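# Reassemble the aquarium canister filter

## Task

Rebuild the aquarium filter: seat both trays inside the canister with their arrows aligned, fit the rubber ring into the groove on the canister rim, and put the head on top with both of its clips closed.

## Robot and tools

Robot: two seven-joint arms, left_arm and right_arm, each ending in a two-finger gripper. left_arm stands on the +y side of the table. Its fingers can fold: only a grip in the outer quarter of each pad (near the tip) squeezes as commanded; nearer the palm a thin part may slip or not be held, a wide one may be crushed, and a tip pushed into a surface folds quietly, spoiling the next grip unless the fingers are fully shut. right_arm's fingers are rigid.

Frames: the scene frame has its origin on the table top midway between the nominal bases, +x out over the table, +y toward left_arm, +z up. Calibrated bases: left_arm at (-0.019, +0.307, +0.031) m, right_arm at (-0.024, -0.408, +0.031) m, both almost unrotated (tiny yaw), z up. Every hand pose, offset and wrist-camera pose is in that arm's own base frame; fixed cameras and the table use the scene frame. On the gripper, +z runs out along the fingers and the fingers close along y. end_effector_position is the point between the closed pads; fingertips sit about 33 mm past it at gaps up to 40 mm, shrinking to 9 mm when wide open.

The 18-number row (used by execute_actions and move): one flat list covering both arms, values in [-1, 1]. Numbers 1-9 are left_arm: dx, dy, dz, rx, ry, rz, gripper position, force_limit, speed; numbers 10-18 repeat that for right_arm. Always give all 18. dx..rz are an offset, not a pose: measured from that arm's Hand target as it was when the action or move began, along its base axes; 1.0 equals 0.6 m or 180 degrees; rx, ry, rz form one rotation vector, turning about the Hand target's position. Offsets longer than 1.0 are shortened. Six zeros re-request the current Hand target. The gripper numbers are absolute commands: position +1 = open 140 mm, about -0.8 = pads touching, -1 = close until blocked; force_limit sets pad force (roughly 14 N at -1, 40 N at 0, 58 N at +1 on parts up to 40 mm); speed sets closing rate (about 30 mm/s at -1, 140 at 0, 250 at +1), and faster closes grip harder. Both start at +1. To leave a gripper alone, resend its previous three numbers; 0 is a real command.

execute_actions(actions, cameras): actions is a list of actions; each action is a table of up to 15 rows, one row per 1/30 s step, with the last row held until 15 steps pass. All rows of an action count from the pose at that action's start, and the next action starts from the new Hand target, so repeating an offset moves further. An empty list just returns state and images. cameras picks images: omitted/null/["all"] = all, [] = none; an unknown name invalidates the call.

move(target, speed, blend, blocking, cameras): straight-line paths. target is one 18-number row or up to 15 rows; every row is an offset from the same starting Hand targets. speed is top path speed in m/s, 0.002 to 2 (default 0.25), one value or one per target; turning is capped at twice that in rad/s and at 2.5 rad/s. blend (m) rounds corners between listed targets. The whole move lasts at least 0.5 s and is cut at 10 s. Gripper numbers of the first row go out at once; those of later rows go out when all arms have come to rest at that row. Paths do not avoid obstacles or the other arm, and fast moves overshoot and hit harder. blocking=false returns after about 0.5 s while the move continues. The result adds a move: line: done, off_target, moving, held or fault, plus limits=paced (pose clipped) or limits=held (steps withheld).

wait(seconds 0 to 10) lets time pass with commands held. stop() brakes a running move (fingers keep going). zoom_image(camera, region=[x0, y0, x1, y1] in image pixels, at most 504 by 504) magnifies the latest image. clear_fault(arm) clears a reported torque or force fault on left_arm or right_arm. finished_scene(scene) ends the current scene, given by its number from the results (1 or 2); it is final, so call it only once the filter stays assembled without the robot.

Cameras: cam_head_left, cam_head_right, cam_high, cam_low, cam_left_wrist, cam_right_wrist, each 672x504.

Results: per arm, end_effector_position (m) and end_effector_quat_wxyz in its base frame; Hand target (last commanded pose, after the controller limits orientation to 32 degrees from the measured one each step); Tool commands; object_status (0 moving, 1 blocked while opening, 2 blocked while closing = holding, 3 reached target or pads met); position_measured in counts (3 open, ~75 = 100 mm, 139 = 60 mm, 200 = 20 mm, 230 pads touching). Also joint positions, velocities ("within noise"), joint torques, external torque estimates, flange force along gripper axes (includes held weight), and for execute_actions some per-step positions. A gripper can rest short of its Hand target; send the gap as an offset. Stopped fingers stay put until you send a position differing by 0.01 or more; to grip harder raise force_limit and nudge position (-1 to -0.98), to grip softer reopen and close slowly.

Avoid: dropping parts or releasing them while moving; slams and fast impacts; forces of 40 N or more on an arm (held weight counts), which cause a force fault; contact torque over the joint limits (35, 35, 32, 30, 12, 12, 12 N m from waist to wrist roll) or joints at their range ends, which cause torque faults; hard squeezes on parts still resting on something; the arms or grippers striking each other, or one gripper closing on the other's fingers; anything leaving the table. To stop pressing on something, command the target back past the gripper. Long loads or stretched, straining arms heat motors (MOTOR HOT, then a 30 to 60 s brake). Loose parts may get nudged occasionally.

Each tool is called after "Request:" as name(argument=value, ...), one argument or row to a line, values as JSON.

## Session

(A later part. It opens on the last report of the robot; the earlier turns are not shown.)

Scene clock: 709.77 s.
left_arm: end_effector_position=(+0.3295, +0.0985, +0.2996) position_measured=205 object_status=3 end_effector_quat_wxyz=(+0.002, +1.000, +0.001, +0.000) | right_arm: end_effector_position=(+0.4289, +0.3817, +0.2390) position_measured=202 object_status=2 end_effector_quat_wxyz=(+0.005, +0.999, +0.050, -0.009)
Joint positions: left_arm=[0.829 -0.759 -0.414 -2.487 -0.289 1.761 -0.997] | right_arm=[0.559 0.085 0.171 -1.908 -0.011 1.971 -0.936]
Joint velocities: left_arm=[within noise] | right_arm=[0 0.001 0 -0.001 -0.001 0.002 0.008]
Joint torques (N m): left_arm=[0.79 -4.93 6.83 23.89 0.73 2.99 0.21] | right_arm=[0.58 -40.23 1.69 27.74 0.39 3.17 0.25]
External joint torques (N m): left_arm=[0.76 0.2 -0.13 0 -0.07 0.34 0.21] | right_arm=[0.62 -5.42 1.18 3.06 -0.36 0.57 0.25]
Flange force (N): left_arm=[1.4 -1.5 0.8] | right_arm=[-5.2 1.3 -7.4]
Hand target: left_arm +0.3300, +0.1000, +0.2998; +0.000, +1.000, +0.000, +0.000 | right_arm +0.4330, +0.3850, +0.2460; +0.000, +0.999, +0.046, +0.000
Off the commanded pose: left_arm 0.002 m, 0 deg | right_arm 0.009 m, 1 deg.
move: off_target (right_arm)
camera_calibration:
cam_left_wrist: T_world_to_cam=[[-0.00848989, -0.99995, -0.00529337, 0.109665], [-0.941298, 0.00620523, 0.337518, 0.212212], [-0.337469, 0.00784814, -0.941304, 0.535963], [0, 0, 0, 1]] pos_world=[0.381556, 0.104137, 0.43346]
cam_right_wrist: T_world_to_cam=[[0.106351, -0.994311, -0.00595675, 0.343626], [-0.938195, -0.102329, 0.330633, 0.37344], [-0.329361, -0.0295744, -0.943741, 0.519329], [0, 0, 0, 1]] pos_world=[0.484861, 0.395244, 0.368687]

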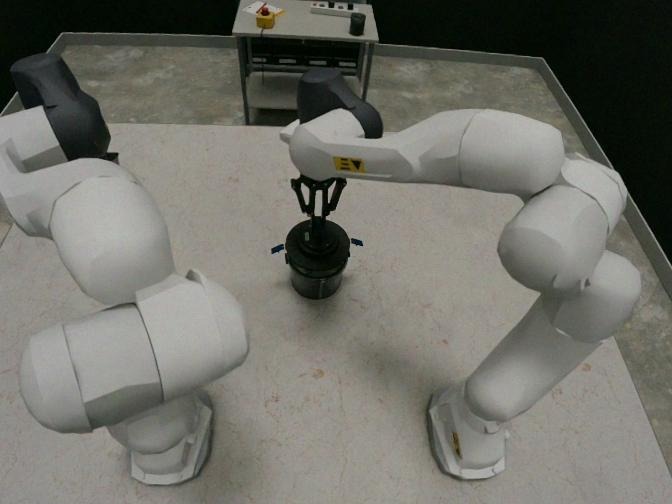

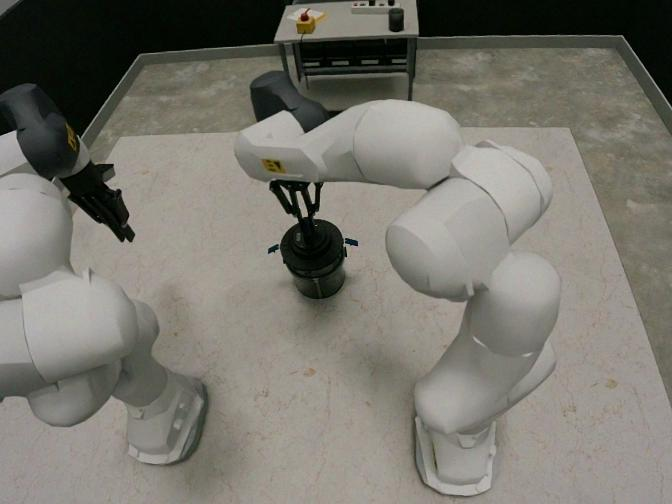

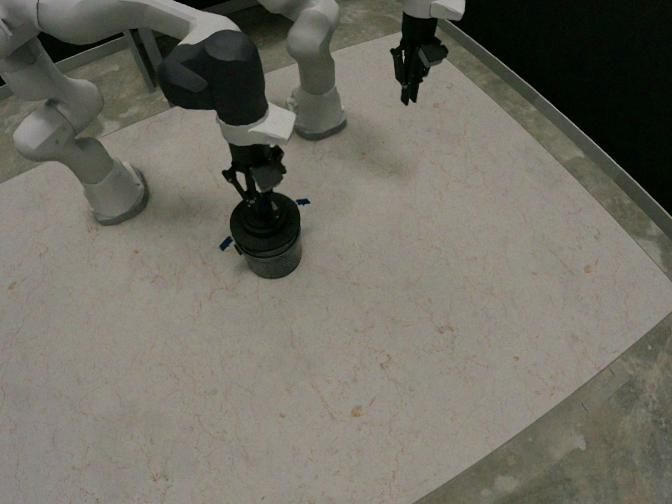

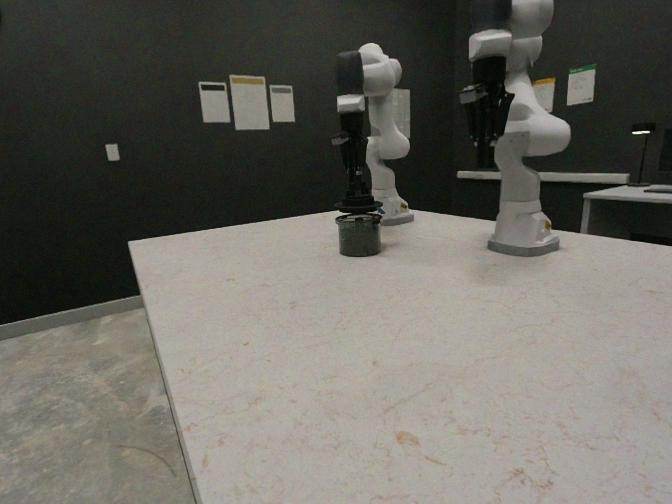

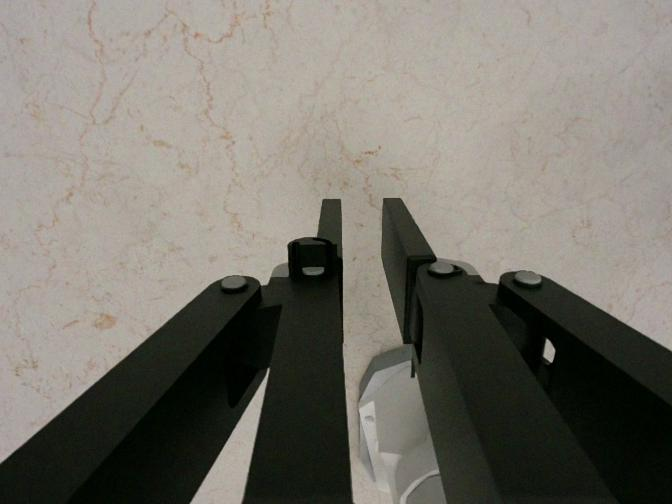

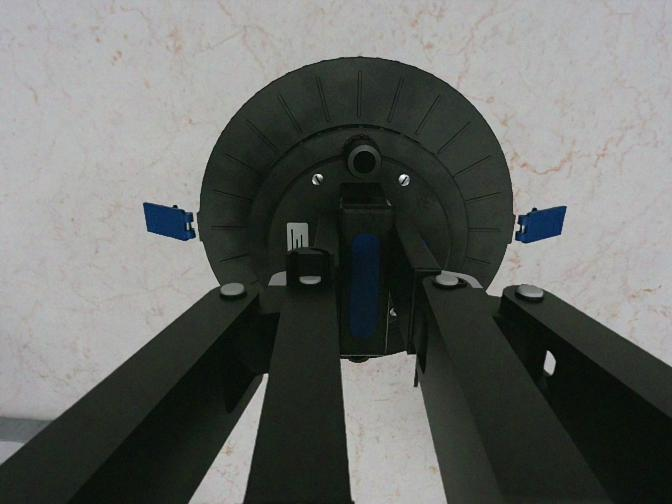

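Request:
move(
  target=[0.15,-0.4167,-0.083,0,0,0,-1,-0.6,-1,0,0,0,0,0,0,-1,0,-1],
  speed=0.2,
  cameras=["cam_left_wrist","cam_head_left"],
)

Request:
zoom_image(
  camera="cam_left_wrist",
  region=[372, 40, 672, 340],
)

Scene clock: 745.57 s.
left_arm: end_effector_position=(+0.4198, -0.1486, +0.2497) position_measured=231 object_status=3 end_effector_quat_wxyz=(-0.001, +1.000, -0.003, +0.000) | right_arm: end_effector_position=(+0.4290, +0.3817, +0.2389) position_measured=202 object_status=2 end_effector_quat_wxyz=(+0.005, +0.999, +0.049, -0.009)
Joint positions: left_arm=[0.855 -0.696 -1.01 -2.308 -0.595 1.838 -1.418] | right_arm=[0.559 0.085 0.171 -1.908 -0.012 1.972 -0.934]
Joint velocities: left_arm=[0 -0.001 0.001 0 0 0 -0.006] | right_arm=[within noise]
Joint torques (N m): left_arm=[1.02 0.67 15.5 21.17 0.36 2.78 -0.17] | right_arm=[0.42 -40.14 1.68 27.75 0.43 3.13 0.24]
External joint torques (N m): left_arm=[1.16 -1.1 -0.08 0.26 -0.46 0.12 -0.17] | right_arm=[0.56 -5.26 1.26 3.02 -0.32 0.52 0.24]
Flange force (N): left_arm=[1.1 0.6 0.1] | right_arm=[-4.8 1.1 -7.4]
Hand target: left_arm +0.4200, -0.1500, +0.2500; +0.000, +1.000, +0.000, +0.000 | right_arm +0.4330, +0.3850, +0.2460; +0.000, +0.999, +0.046, +0.000
Off the commanded pose: left_arm 0.001 m, 0 deg | right_arm 0.009 m, 1 deg.
move: off_target (right_arm)
camera_calibration:
cam_left_wrist: T_world_to_cam=[[-0.0173387, -0.999782, -0.0116606, -0.131483], [-0.941245, 0.0123873, 0.337497, 0.31641], [-0.337278, 0.0168272, -0.941255, 0.522658], [0, 0, 0, 1]] pos_world=[0.471821, -0.144168, 0.383634]
Images, in order (width x height): cam_head_left 672x504, cam_left_wrist 672x504.

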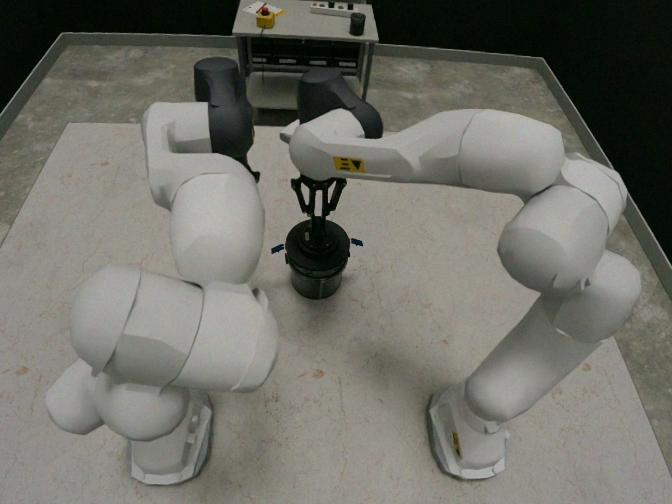

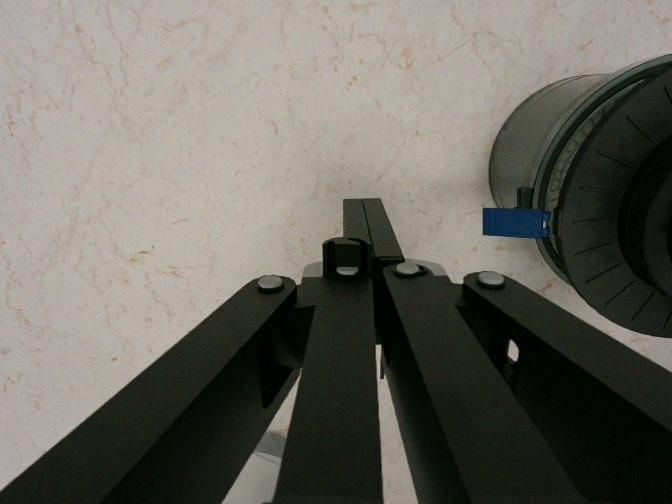

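Scaled by 1.680 from the camera's 672x504 image, which has a finer 960x720 frame.

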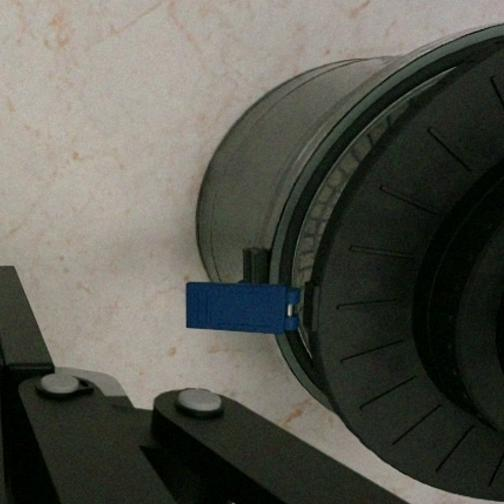

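Request:
move(
  target=[0,0,0,0,0,0,-1,-0.6,-1,0,0.0015,-0.045,0,0,0,-1,0,-1],
  speed=0.04,
)

Request:
zoom_image(
  camera="cam_left_wrist",
  region=[372, 40, 672, 340],
)

Request:
zoom_image(
  camera="cam_low",
  region=[310, 160, 410, 270],
)

Request:
zoom_image(
  camera="cam_high",
  region=[210, 180, 330, 290],
)

Scene clock: 759.93 s.
left_arm: end_effector_position=(+0.4199, -0.1487, +0.2498) position_measured=231 object_status=3 end_effector_quat_wxyz=(-0.001, +1.000, -0.001, +0.000) | right_arm: end_effector_position=(+0.4290, +0.3818, +0.2120) position_measured=202 object_status=2 end_effector_quat_wxyz=(+0.005, +0.999, +0.048, -0.009)
Joint positions: left_arm=[0.855 -0.696 -1.01 -2.308 -0.595 1.838 -1.421] | right_arm=[0.56 0.106 0.171 -1.952 -0.016 2.035 -0.93]
Joint velocities: left_arm=[within noise] | right_arm=[0 -0.001 0 0 0 0.003 0.001]
Joint torques (N m): left_arm=[0.33 1.42 15.95 20.89 0.7 2.77 -0.13] | right_arm=[0.83 -40.57 1.83 27.43 0.38 3.13 0.3]
External joint torques (N m): left_arm=[0.3 -0.4 0.22 0.06 -0.14 0.1 -0.13] | right_arm=[0.75 -5.19 1.06 2.92 -0.35 0.51 0.3]
Flange force (N): left_arm=[-0.5 -0.1 -0.2] | right_arm=[-4.8 1.0 -7.5]
Hand target: left_arm +0.4200, -0.1500, +0.2500; +0.000, +1.000, +0.000, +0.000 | right_arm +0.4330, +0.3859, +0.2190; +0.000, +0.999, +0.046, +0.000
Off the commanded pose: left_arm 0.001 m, 0 deg | right_arm 0.009 m, 1 deg.
move: off_target (right_arm)
camera_calibration:
cam_left_wrist: T_world_to_cam=[[-0.0144189, -0.999829, -0.0115976, -0.13289], [-0.941378, 0.00966441, 0.337215, 0.316225], [-0.337045, 0.0157799, -0.941356, 0.522662], [0, 0, 0, 1]] pos_world=[0.471932, -0.144171, 0.383834]
cam_right_wrist: T_world_to_cam=[[0.103808, -0.994583, -0.00535592, 0.344684], [-0.938425, -0.0997278, 0.330777, 0.381494], [-0.32952, -0.0293112, -0.943694, 0.493839], [0, 0, 0, 1]] pos_world=[0.484952, 0.395337, 0.341689]

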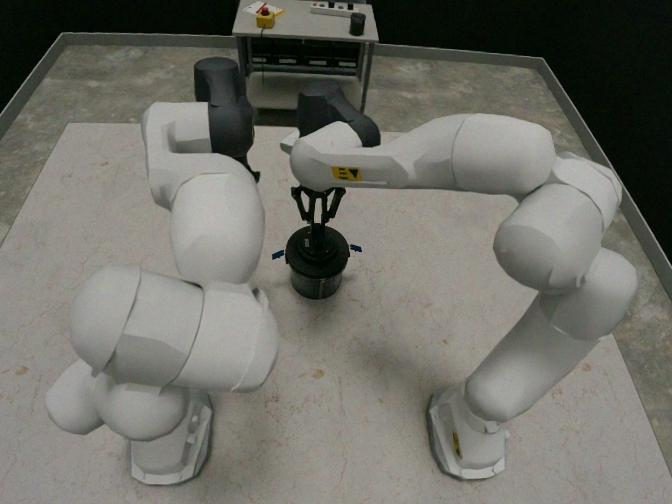

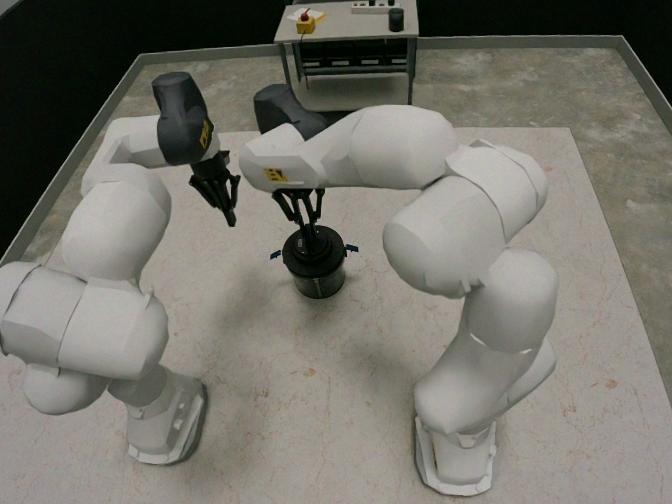

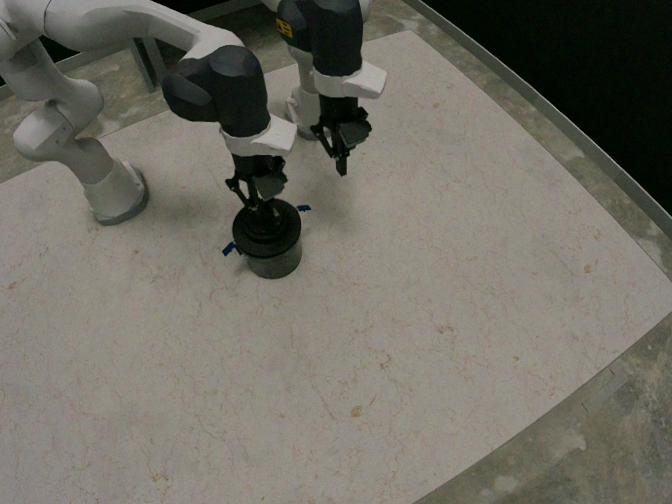

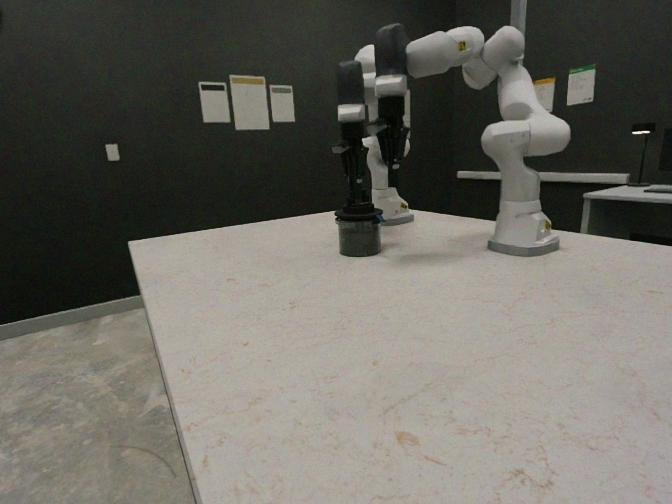

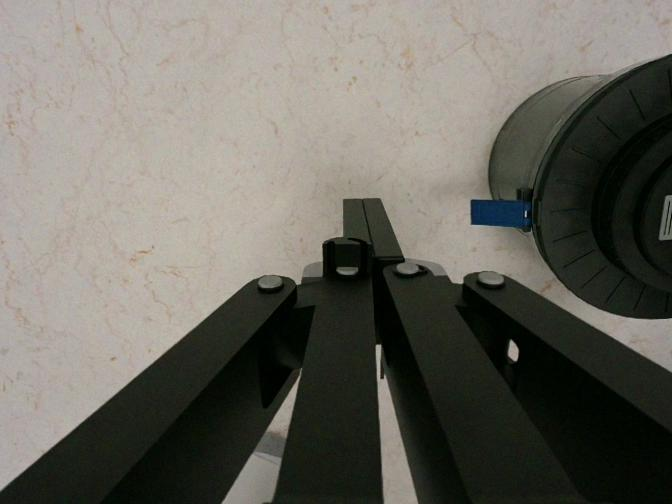

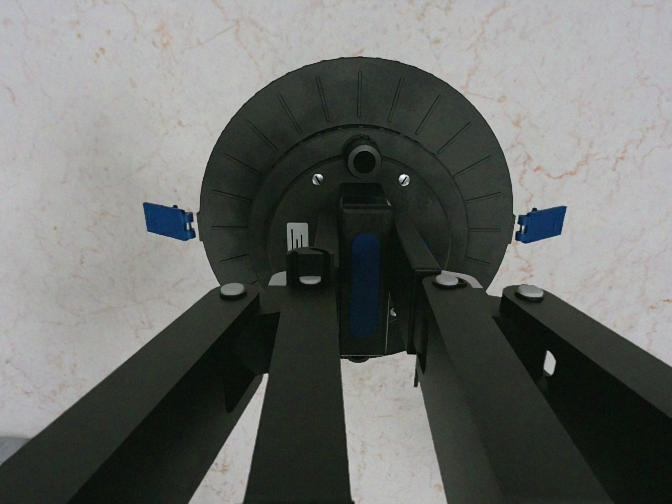

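Scaled by 1.680 from the camera's 672x504 image, which has a finer 960x720 frame.

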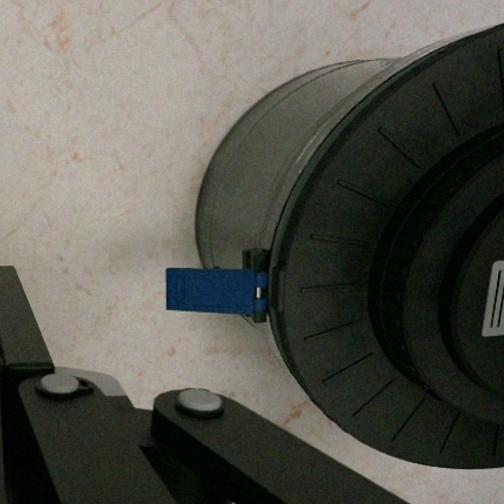

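Scaled by 4.582 from the camera's 672x504 image, which has a finer 960x720 frame.

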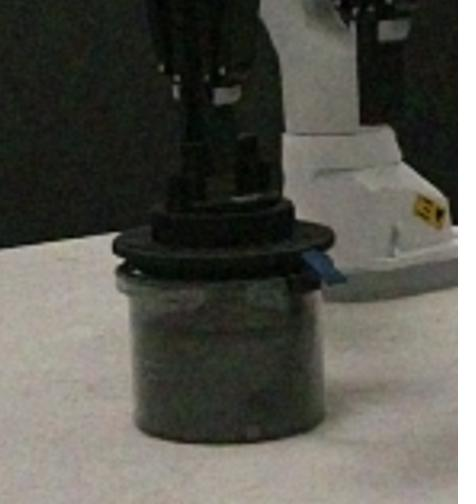

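Scaled by 4.200 from the camera's 672x504 image, which has a finer 960x720 frame.

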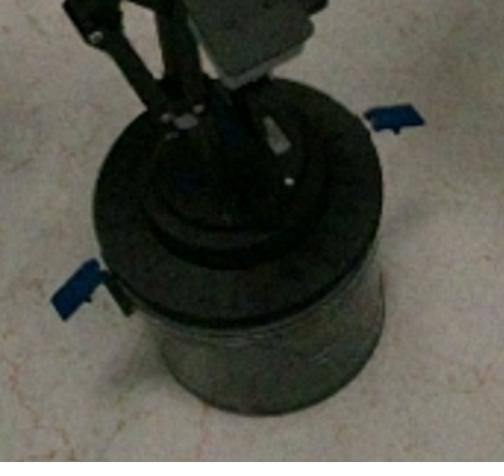

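Request:
zoom_image(
  camera="cam_right_wrist",
  region=[460, 160, 620, 300],
)

Request:
zoom_image(
  camera="cam_right_wrist",
  region=[120, 150, 280, 290],
)

Request:
zoom_image(
  camera="cam_head_right",
  region=[265, 215, 365, 295],
)

Request:
zoom_image(
  camera="cam_head_left",
  region=[265, 215, 365, 295],
)

Scaled by 3.150 from the camera's 672x504 image, which has a finer 960x720 frame.

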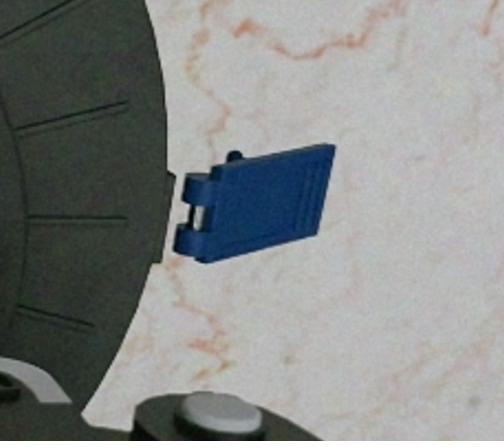

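Scaled by 3.150 from the camera's 672x504 image, which has a finer 960x720 frame.

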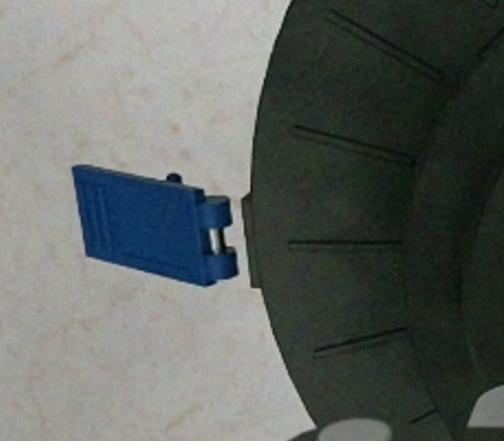

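Scaled by 5.040 from the camera's 672x504 image, which has a finer 960x720 frame.

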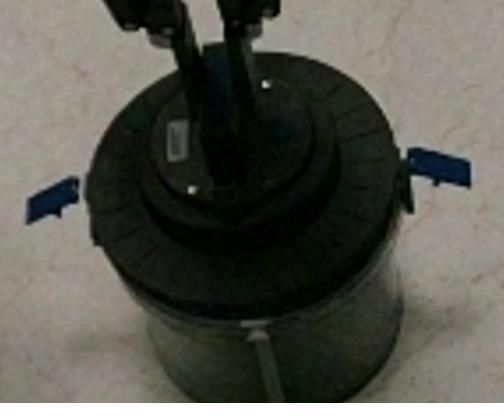

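Scaled by 5.040 from the camera's 672x504 image, which has a finer 960x720 frame.

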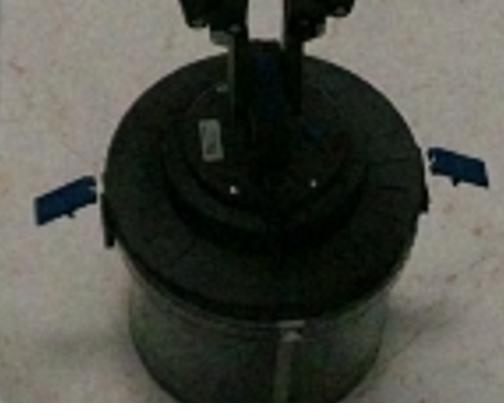

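Request:
move(
  target=[
    [0,0,0,0,0,0,-1,-0.6,-1,-0.0025,0,0,0,0,0.0045,-1,0,-1],
    [0,0,0,0,0,0,-1,-0.6,-1,-0.0025,0.000,-0.0175,0,0,0.0045,-1,0,-1],
  ],
  speed=0.02,
  cameras=["cam_left_wrist","cam_low","cam_high","cam_head_right"],
)

Request:
zoom_image(
  camera="cam_left_wrist",
  region=[372, 40, 672, 340],
)

Request:
zoom_image(
  camera="cam_low",
  region=[320, 180, 400, 270],
)

Scene clock: 786.00 s.
left_arm: end_effector_position=(+0.4199, -0.1487, +0.2498) position_measured=231 object_status=3 end_effector_quat_wxyz=(-0.001, +1.000, -0.001, +0.000) | right_arm: end_effector_position=(+0.4280, +0.3810, +0.2023) position_measured=202 object_status=2 end_effector_quat_wxyz=(+0.006, +0.999, +0.049, -0.009)
Joint positions: left_arm=[0.855 -0.696 -1.01 -2.308 -0.595 1.838 -1.422] | right_arm=[0.561 0.11 0.171 -1.972 -0.019 2.06 -0.93]
Joint velocities: left_arm=[within noise] | right_arm=[0 -0.001 0 -0.002 0.001 0.003 0]
Joint torques (N m): left_arm=[0.32 1.42 15.95 20.82 0.71 2.78 -0.11] | right_arm=[0.89 -39.87 2.48 27.24 0.7 3.32 -0.11]
External joint torques (N m): left_arm=[0.35 -0.38 0.29 -0.03 -0.13 0.11 -0.11] | right_arm=[0.9 -4.76 1.78 3.06 -0.01 0.74 -0.11]
Flange force (N): left_arm=[-0.7 -0.3 -0.1] | right_arm=[-3.7 0.2 -7.1]
Hand target: left_arm +0.4200, -0.1500, +0.2500; +0.000, +1.000, +0.000, +0.000 | right_arm +0.4315, +0.3859, +0.2085; +0.000, +0.999, +0.054, +0.000
Off the commanded pose: left_arm 0.001 m, 0 deg | right_arm 0.009 m, 1 deg.
move: off_target (right_arm)
camera_calibration:
cam_left_wrist: T_world_to_cam=[[-0.0142894, -0.999831, -0.0115414, -0.132973], [-0.941411, 0.00956295, 0.337125, 0.316261], [-0.336958, 0.0156825, -0.941389, 0.52262], [0, 0, 0, 1]] pos_world=[0.471933, -0.144171, 0.383834]
Images, in order (width x height): cam_head_right 672x504, cam_high 672x504, cam_low 672x504, cam_left_wrist 672x504.

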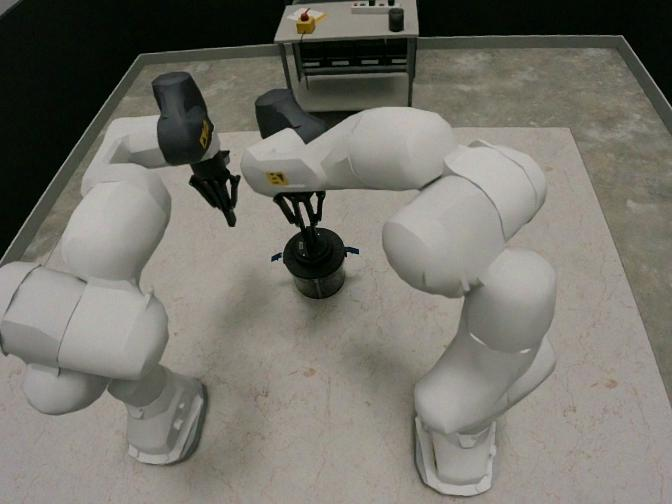

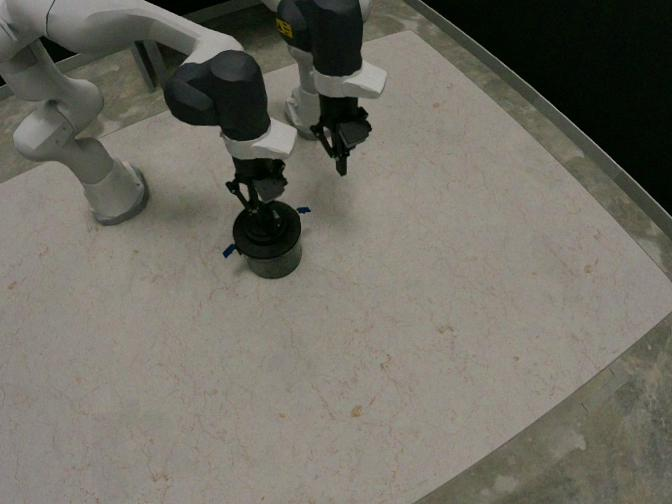

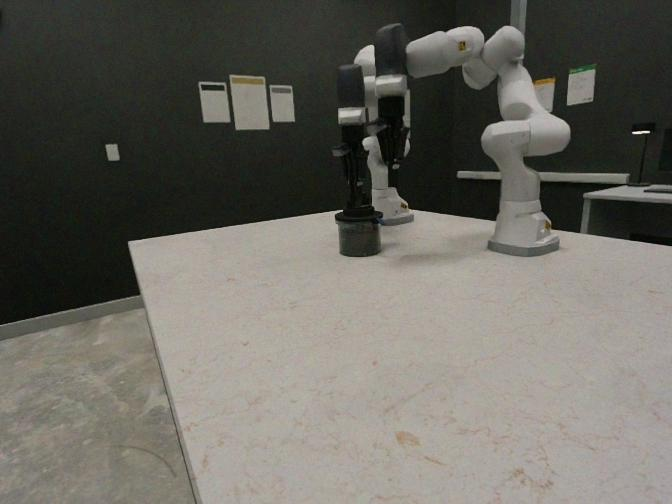

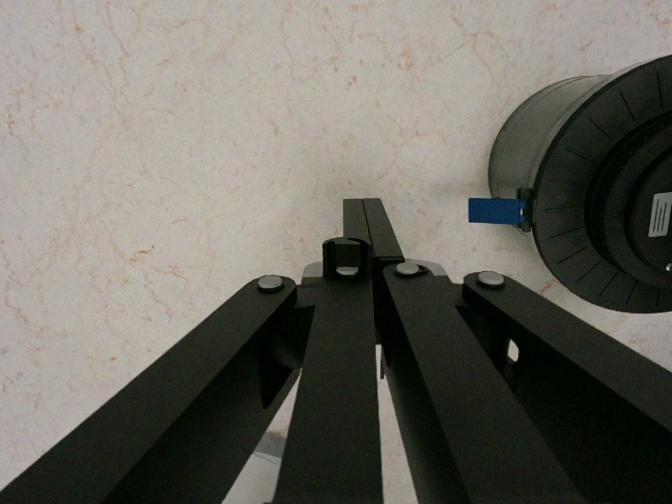

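Scaled by 1.680 from the camera's 672x504 image, which has a finer 960x720 frame.

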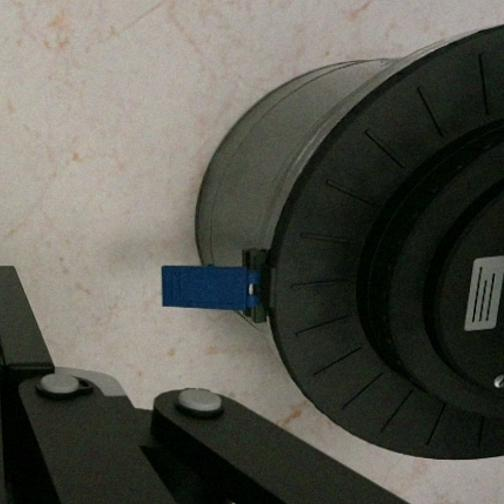

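Scaled by 5.600 from the camera's 672x504 image, which has a finer 960x720 frame.

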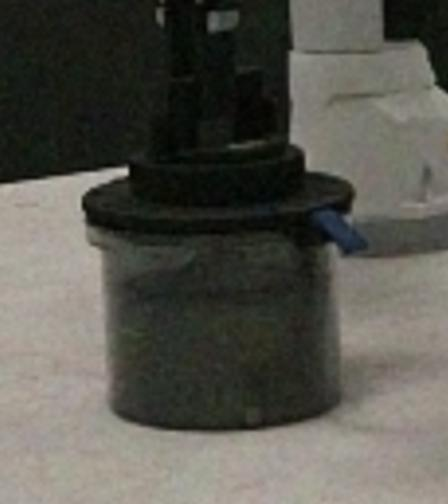

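Request:
move(
  target=[0,0,0,0,0,0,-1,-0.6,-1,0,0,-0.01,0,0,0,-1,0,-1],
  speed=0.015,
  cameras=["cam_left_wrist","cam_low","cam_head_left"],
)

Request:
zoom_image(
  camera="cam_left_wrist",
  region=[372, 40, 672, 340],
)

Request:
zoom_image(
  camera="cam_low",
  region=[320, 180, 400, 270],
)

Scene clock: 795.97 s.
left_arm: end_effector_position=(+0.4199, -0.1487, +0.2499) position_measured=231 object_status=3 end_effector_quat_wxyz=(-0.001, +1.000, -0.001, +0.000) | right_arm: end_effector_position=(+0.4287, +0.3815, +0.2005) position_measured=202 object_status=2 end_effector_quat_wxyz=(+0.005, +0.999, +0.050, -0.007)
Joint positions: left_arm=[0.855 -0.696 -1.01 -2.308 -0.595 1.838 -1.422] | right_arm=[0.561 0.111 0.171 -1.977 -0.02 2.07 -0.93]
Joint velocities: left_arm=[within noise] | right_arm=[0 0 -0.001 -0.003 0 0.004 0]
Joint torques (N m): left_arm=[0.34 1.36 15.93 20.8 0.69 2.77 -0.17] | right_arm=[0.94 -36.16 2.09 24.49 0.53 3.95 -0.17]
External joint torques (N m): left_arm=[0.38 -0.45 0.27 -0.02 -0.14 0.12 -0.17] | right_arm=[0.9 -0.93 1.34 0.28 -0.18 1.36 -0.17]
Flange force (N): left_arm=[-0.8 -0.2 -0.1] | right_arm=[-3.2 0.3 2.0]
Hand target: left_arm +0.4200, -0.1500, +0.2500; +0.000, +1.000, +0.000, +0.000 | right_arm +0.4315, +0.3859, +0.2025; +0.000, +0.999, +0.054, +0.000
Off the commanded pose: left_arm 0.001 m, 0 deg | right_arm 0.006 m, 1 deg.
move: off_target (right_arm)
camera_calibration:
cam_left_wrist: T_world_to_cam=[[-0.0142894, -0.999831, -0.0115414, -0.132973], [-0.941411, 0.00956295, 0.337125, 0.316261], [-0.336958, 0.0156825, -0.941389, 0.52262], [0, 0, 0, 1]] pos_world=[0.471933, -0.144171, 0.383834]
Images, in order (width x height): cam_head_left 672x504, cam_low 672x504, cam_left_wrist 672x504.

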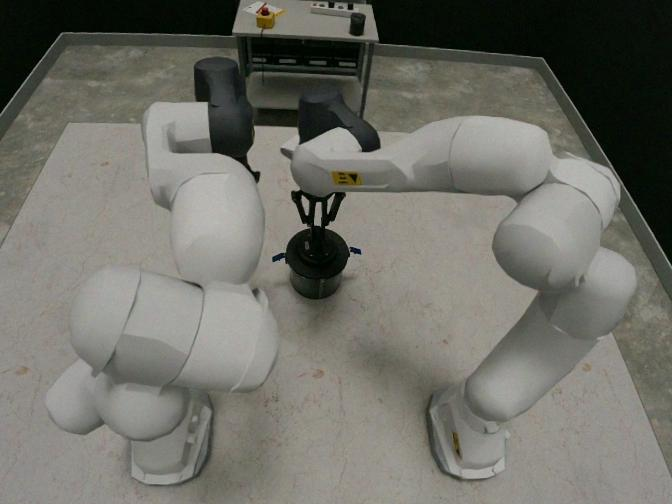

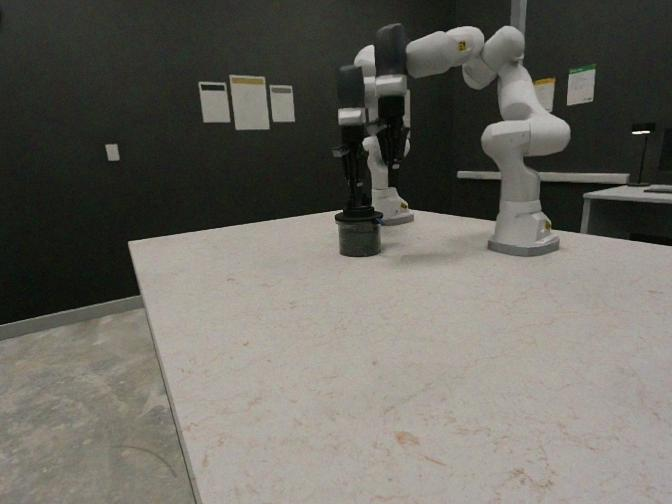

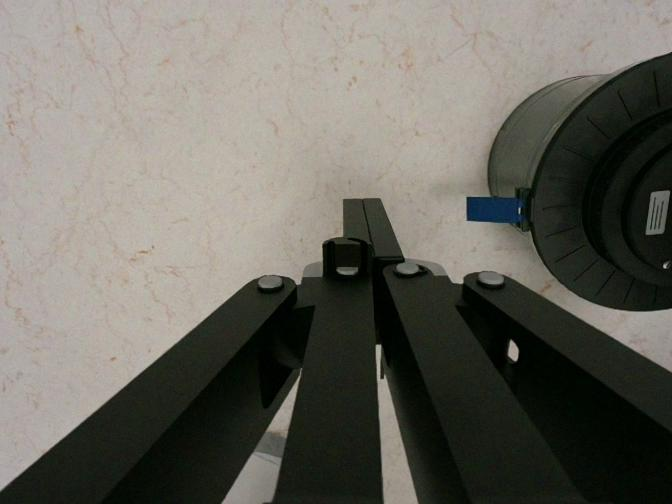

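Scaled by 1.680 from the camera's 672x504 image, which has a finer 960x720 frame.

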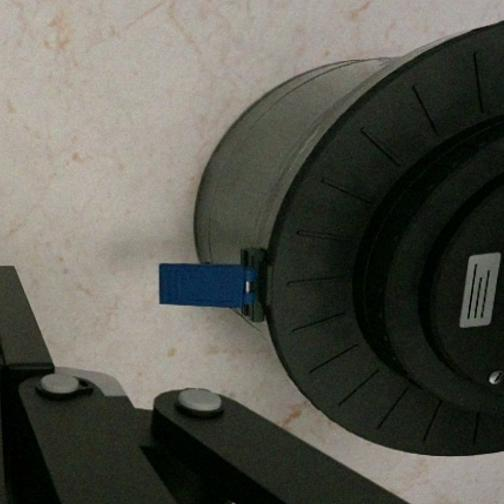

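Scaled by 5.600 from the camera's 672x504 image, which has a finer 960x720 frame.

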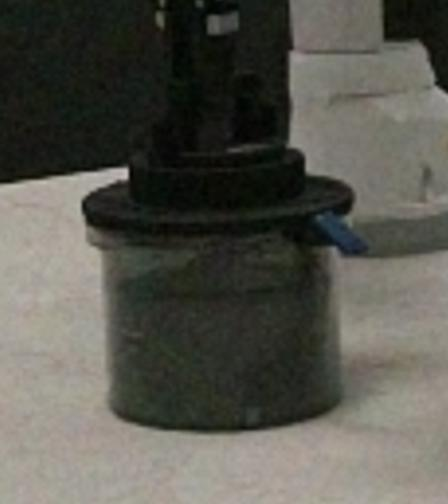

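Request:
move(
  target=[
    [0,0,0,0,0,0,-1,-0.6,-1,0,0,-0.018,0,0,0,-1,0,-1],
    [-0.0467,-0.0667,-0.05,-0.167,0,0,-1,-0.6,-1,0,0,-0.024,0,0,0,-1,0,-1],
    [-0.0467,-0.1192,-0.1557,-0.167,0,0,-1,-0.6,-1,0,0,-0.024,0,0,0,-1,0,-1],
  ],
  speed=[0.03,0.12,0.08],
)

Request:
zoom_image(
  camera="cam_left_wrist",
  region=[272, 100, 672, 400],
)

Request:
zoom_image(
  camera="cam_low",
  region=[320, 180, 400, 270],
)

Scene clock: 818.73 s.
left_arm: end_effector_position=(+0.3909, -0.2213, +0.1569) position_measured=231 object_status=3 end_effector_quat_wxyz=(+0.258, +0.966, +0.000, -0.002) | right_arm: end_effector_position=(+0.4318, +0.3841, +0.1993) position_measured=202 object_status=2 end_effector_quat_wxyz=(-0.001, +0.999, +0.050, +0.001)
Joint positions: left_arm=[0.632 -0.432 -0.857 -2.609 -1.043 2.11 -1.098] | right_arm=[0.561 0.107 0.171 -1.99 -0.021 2.098 -0.93]
Joint velocities: left_arm=[0.001 0.001 -0.001 0 0 0.004 0.005] | right_arm=[within noise]
Joint torques (N m): left_arm=[0.46 -7.32 7.64 20.46 -0.26 2.2 0.27] | right_arm=[0.97 -26.7 1.79 19.05 0.28 4.91 0.01]
External joint torques (N m): left_arm=[0.42 0.75 -0.27 -0.18 -0.41 0.49 0.22] | right_arm=[0.97 8.45 1.09 -5.22 -0.43 2.24 0.01]
Flange force (N): left_arm=[3.6 -1.8 4.7] | right_arm=[1.6 -3.6 21.1]
Hand target: left_arm +0.3920, -0.2215, +0.1566; +0.259, +0.966, +0.000, +0.000 | right_arm +0.4315, +0.3859, +0.1881; +0.000, +0.999, +0.054, +0.000
Off the commanded pose: left_arm 0.001 m, 0 deg | right_arm 0.011 m, 0 deg.
move: off_target (right_arm)
camera_calibration:
cam_left_wrist: T_world_to_cam=[[-0.0100463, -0.870889, 0.491377, -0.25913], [-0.940309, 0.175398, 0.291641, 0.364315], [-0.340174, -0.459116, -0.820667, 0.303641], [0, 0, 0, 1]] pos_world=[0.443256, -0.150167, 0.270269]
cam_right_wrist: T_world_to_cam=[[0.107905, -0.994031, -0.0160697, 0.346676], [-0.944572, -0.10755, 0.310189, 0.398376], [-0.310066, -0.0182919, -0.950539, 0.471616], [0, 0, 0, 1]] pos_world=[0.485119, 0.396079, 0.330289]

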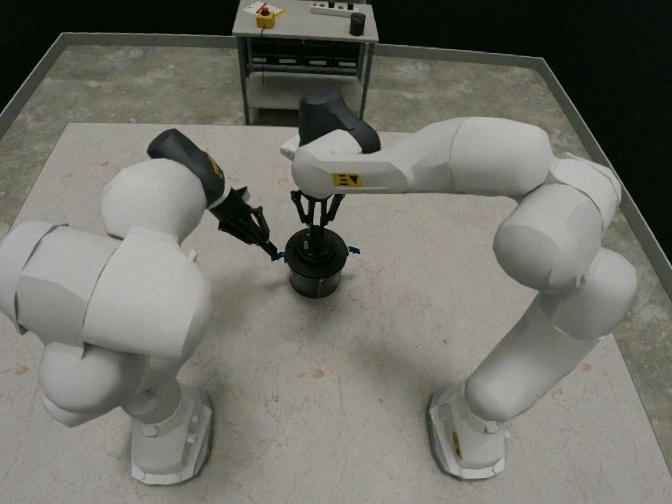

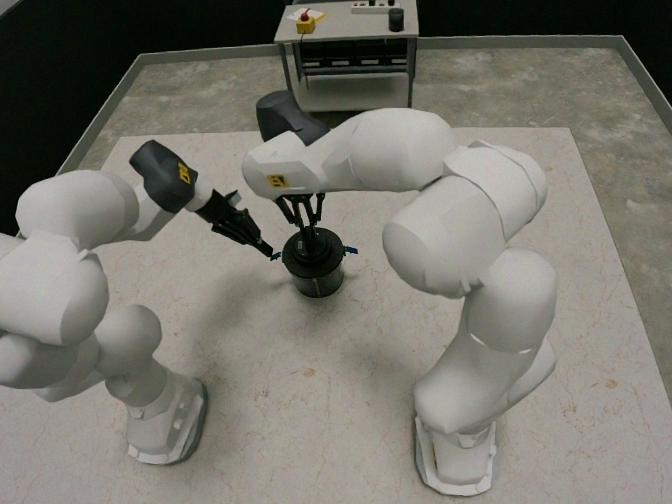

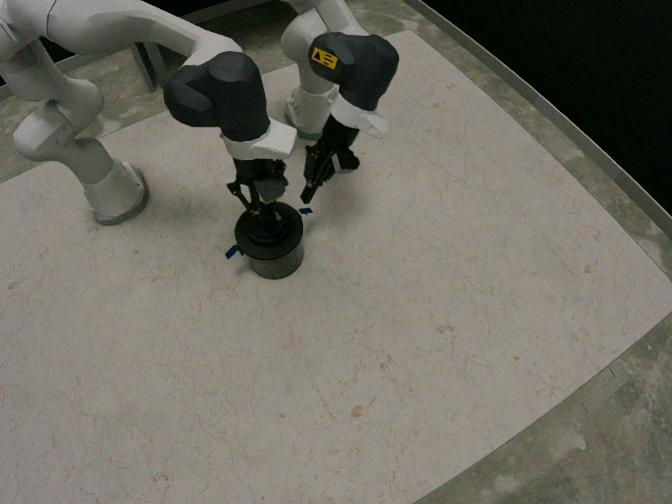

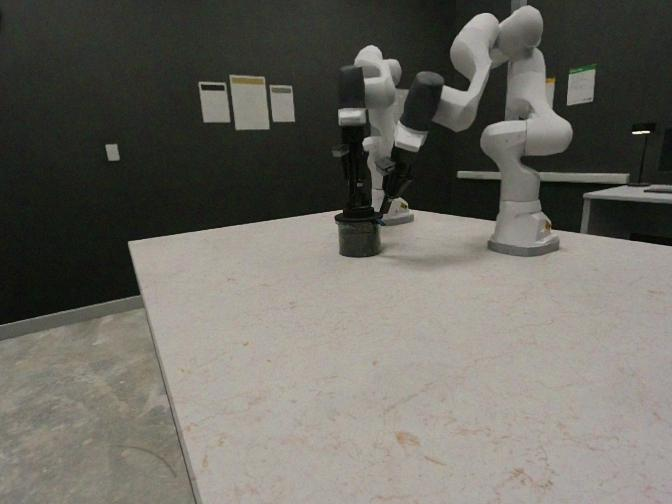

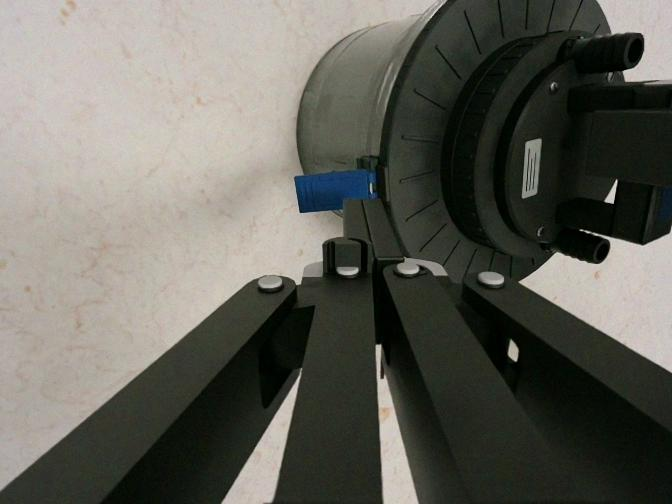

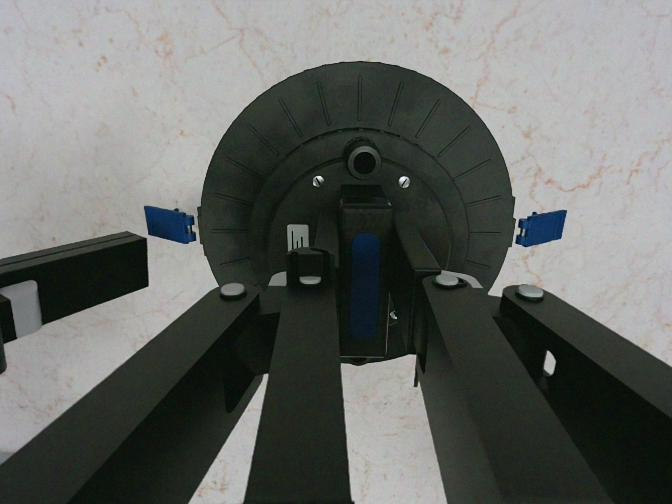

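Scaled by 1.260 from the camera's 672x504 image, which has a finer 960x720 frame.

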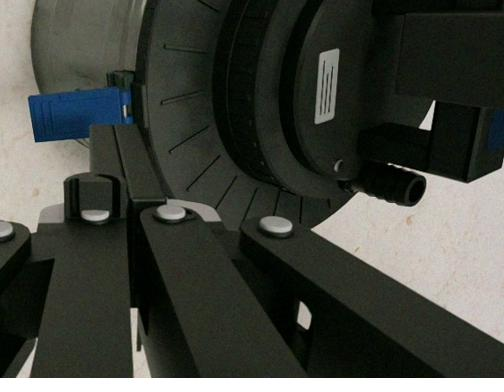

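Scaled by 5.600 from the camera's 672x504 image, which has a finer 960x720 frame.

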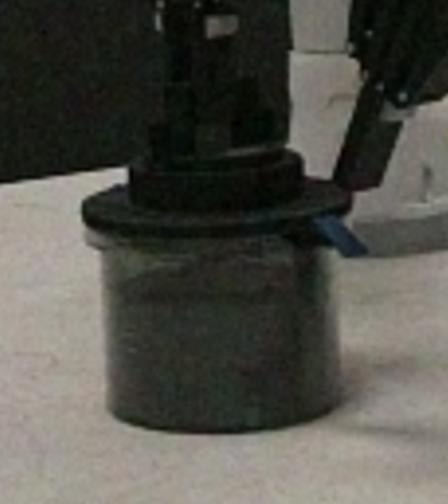

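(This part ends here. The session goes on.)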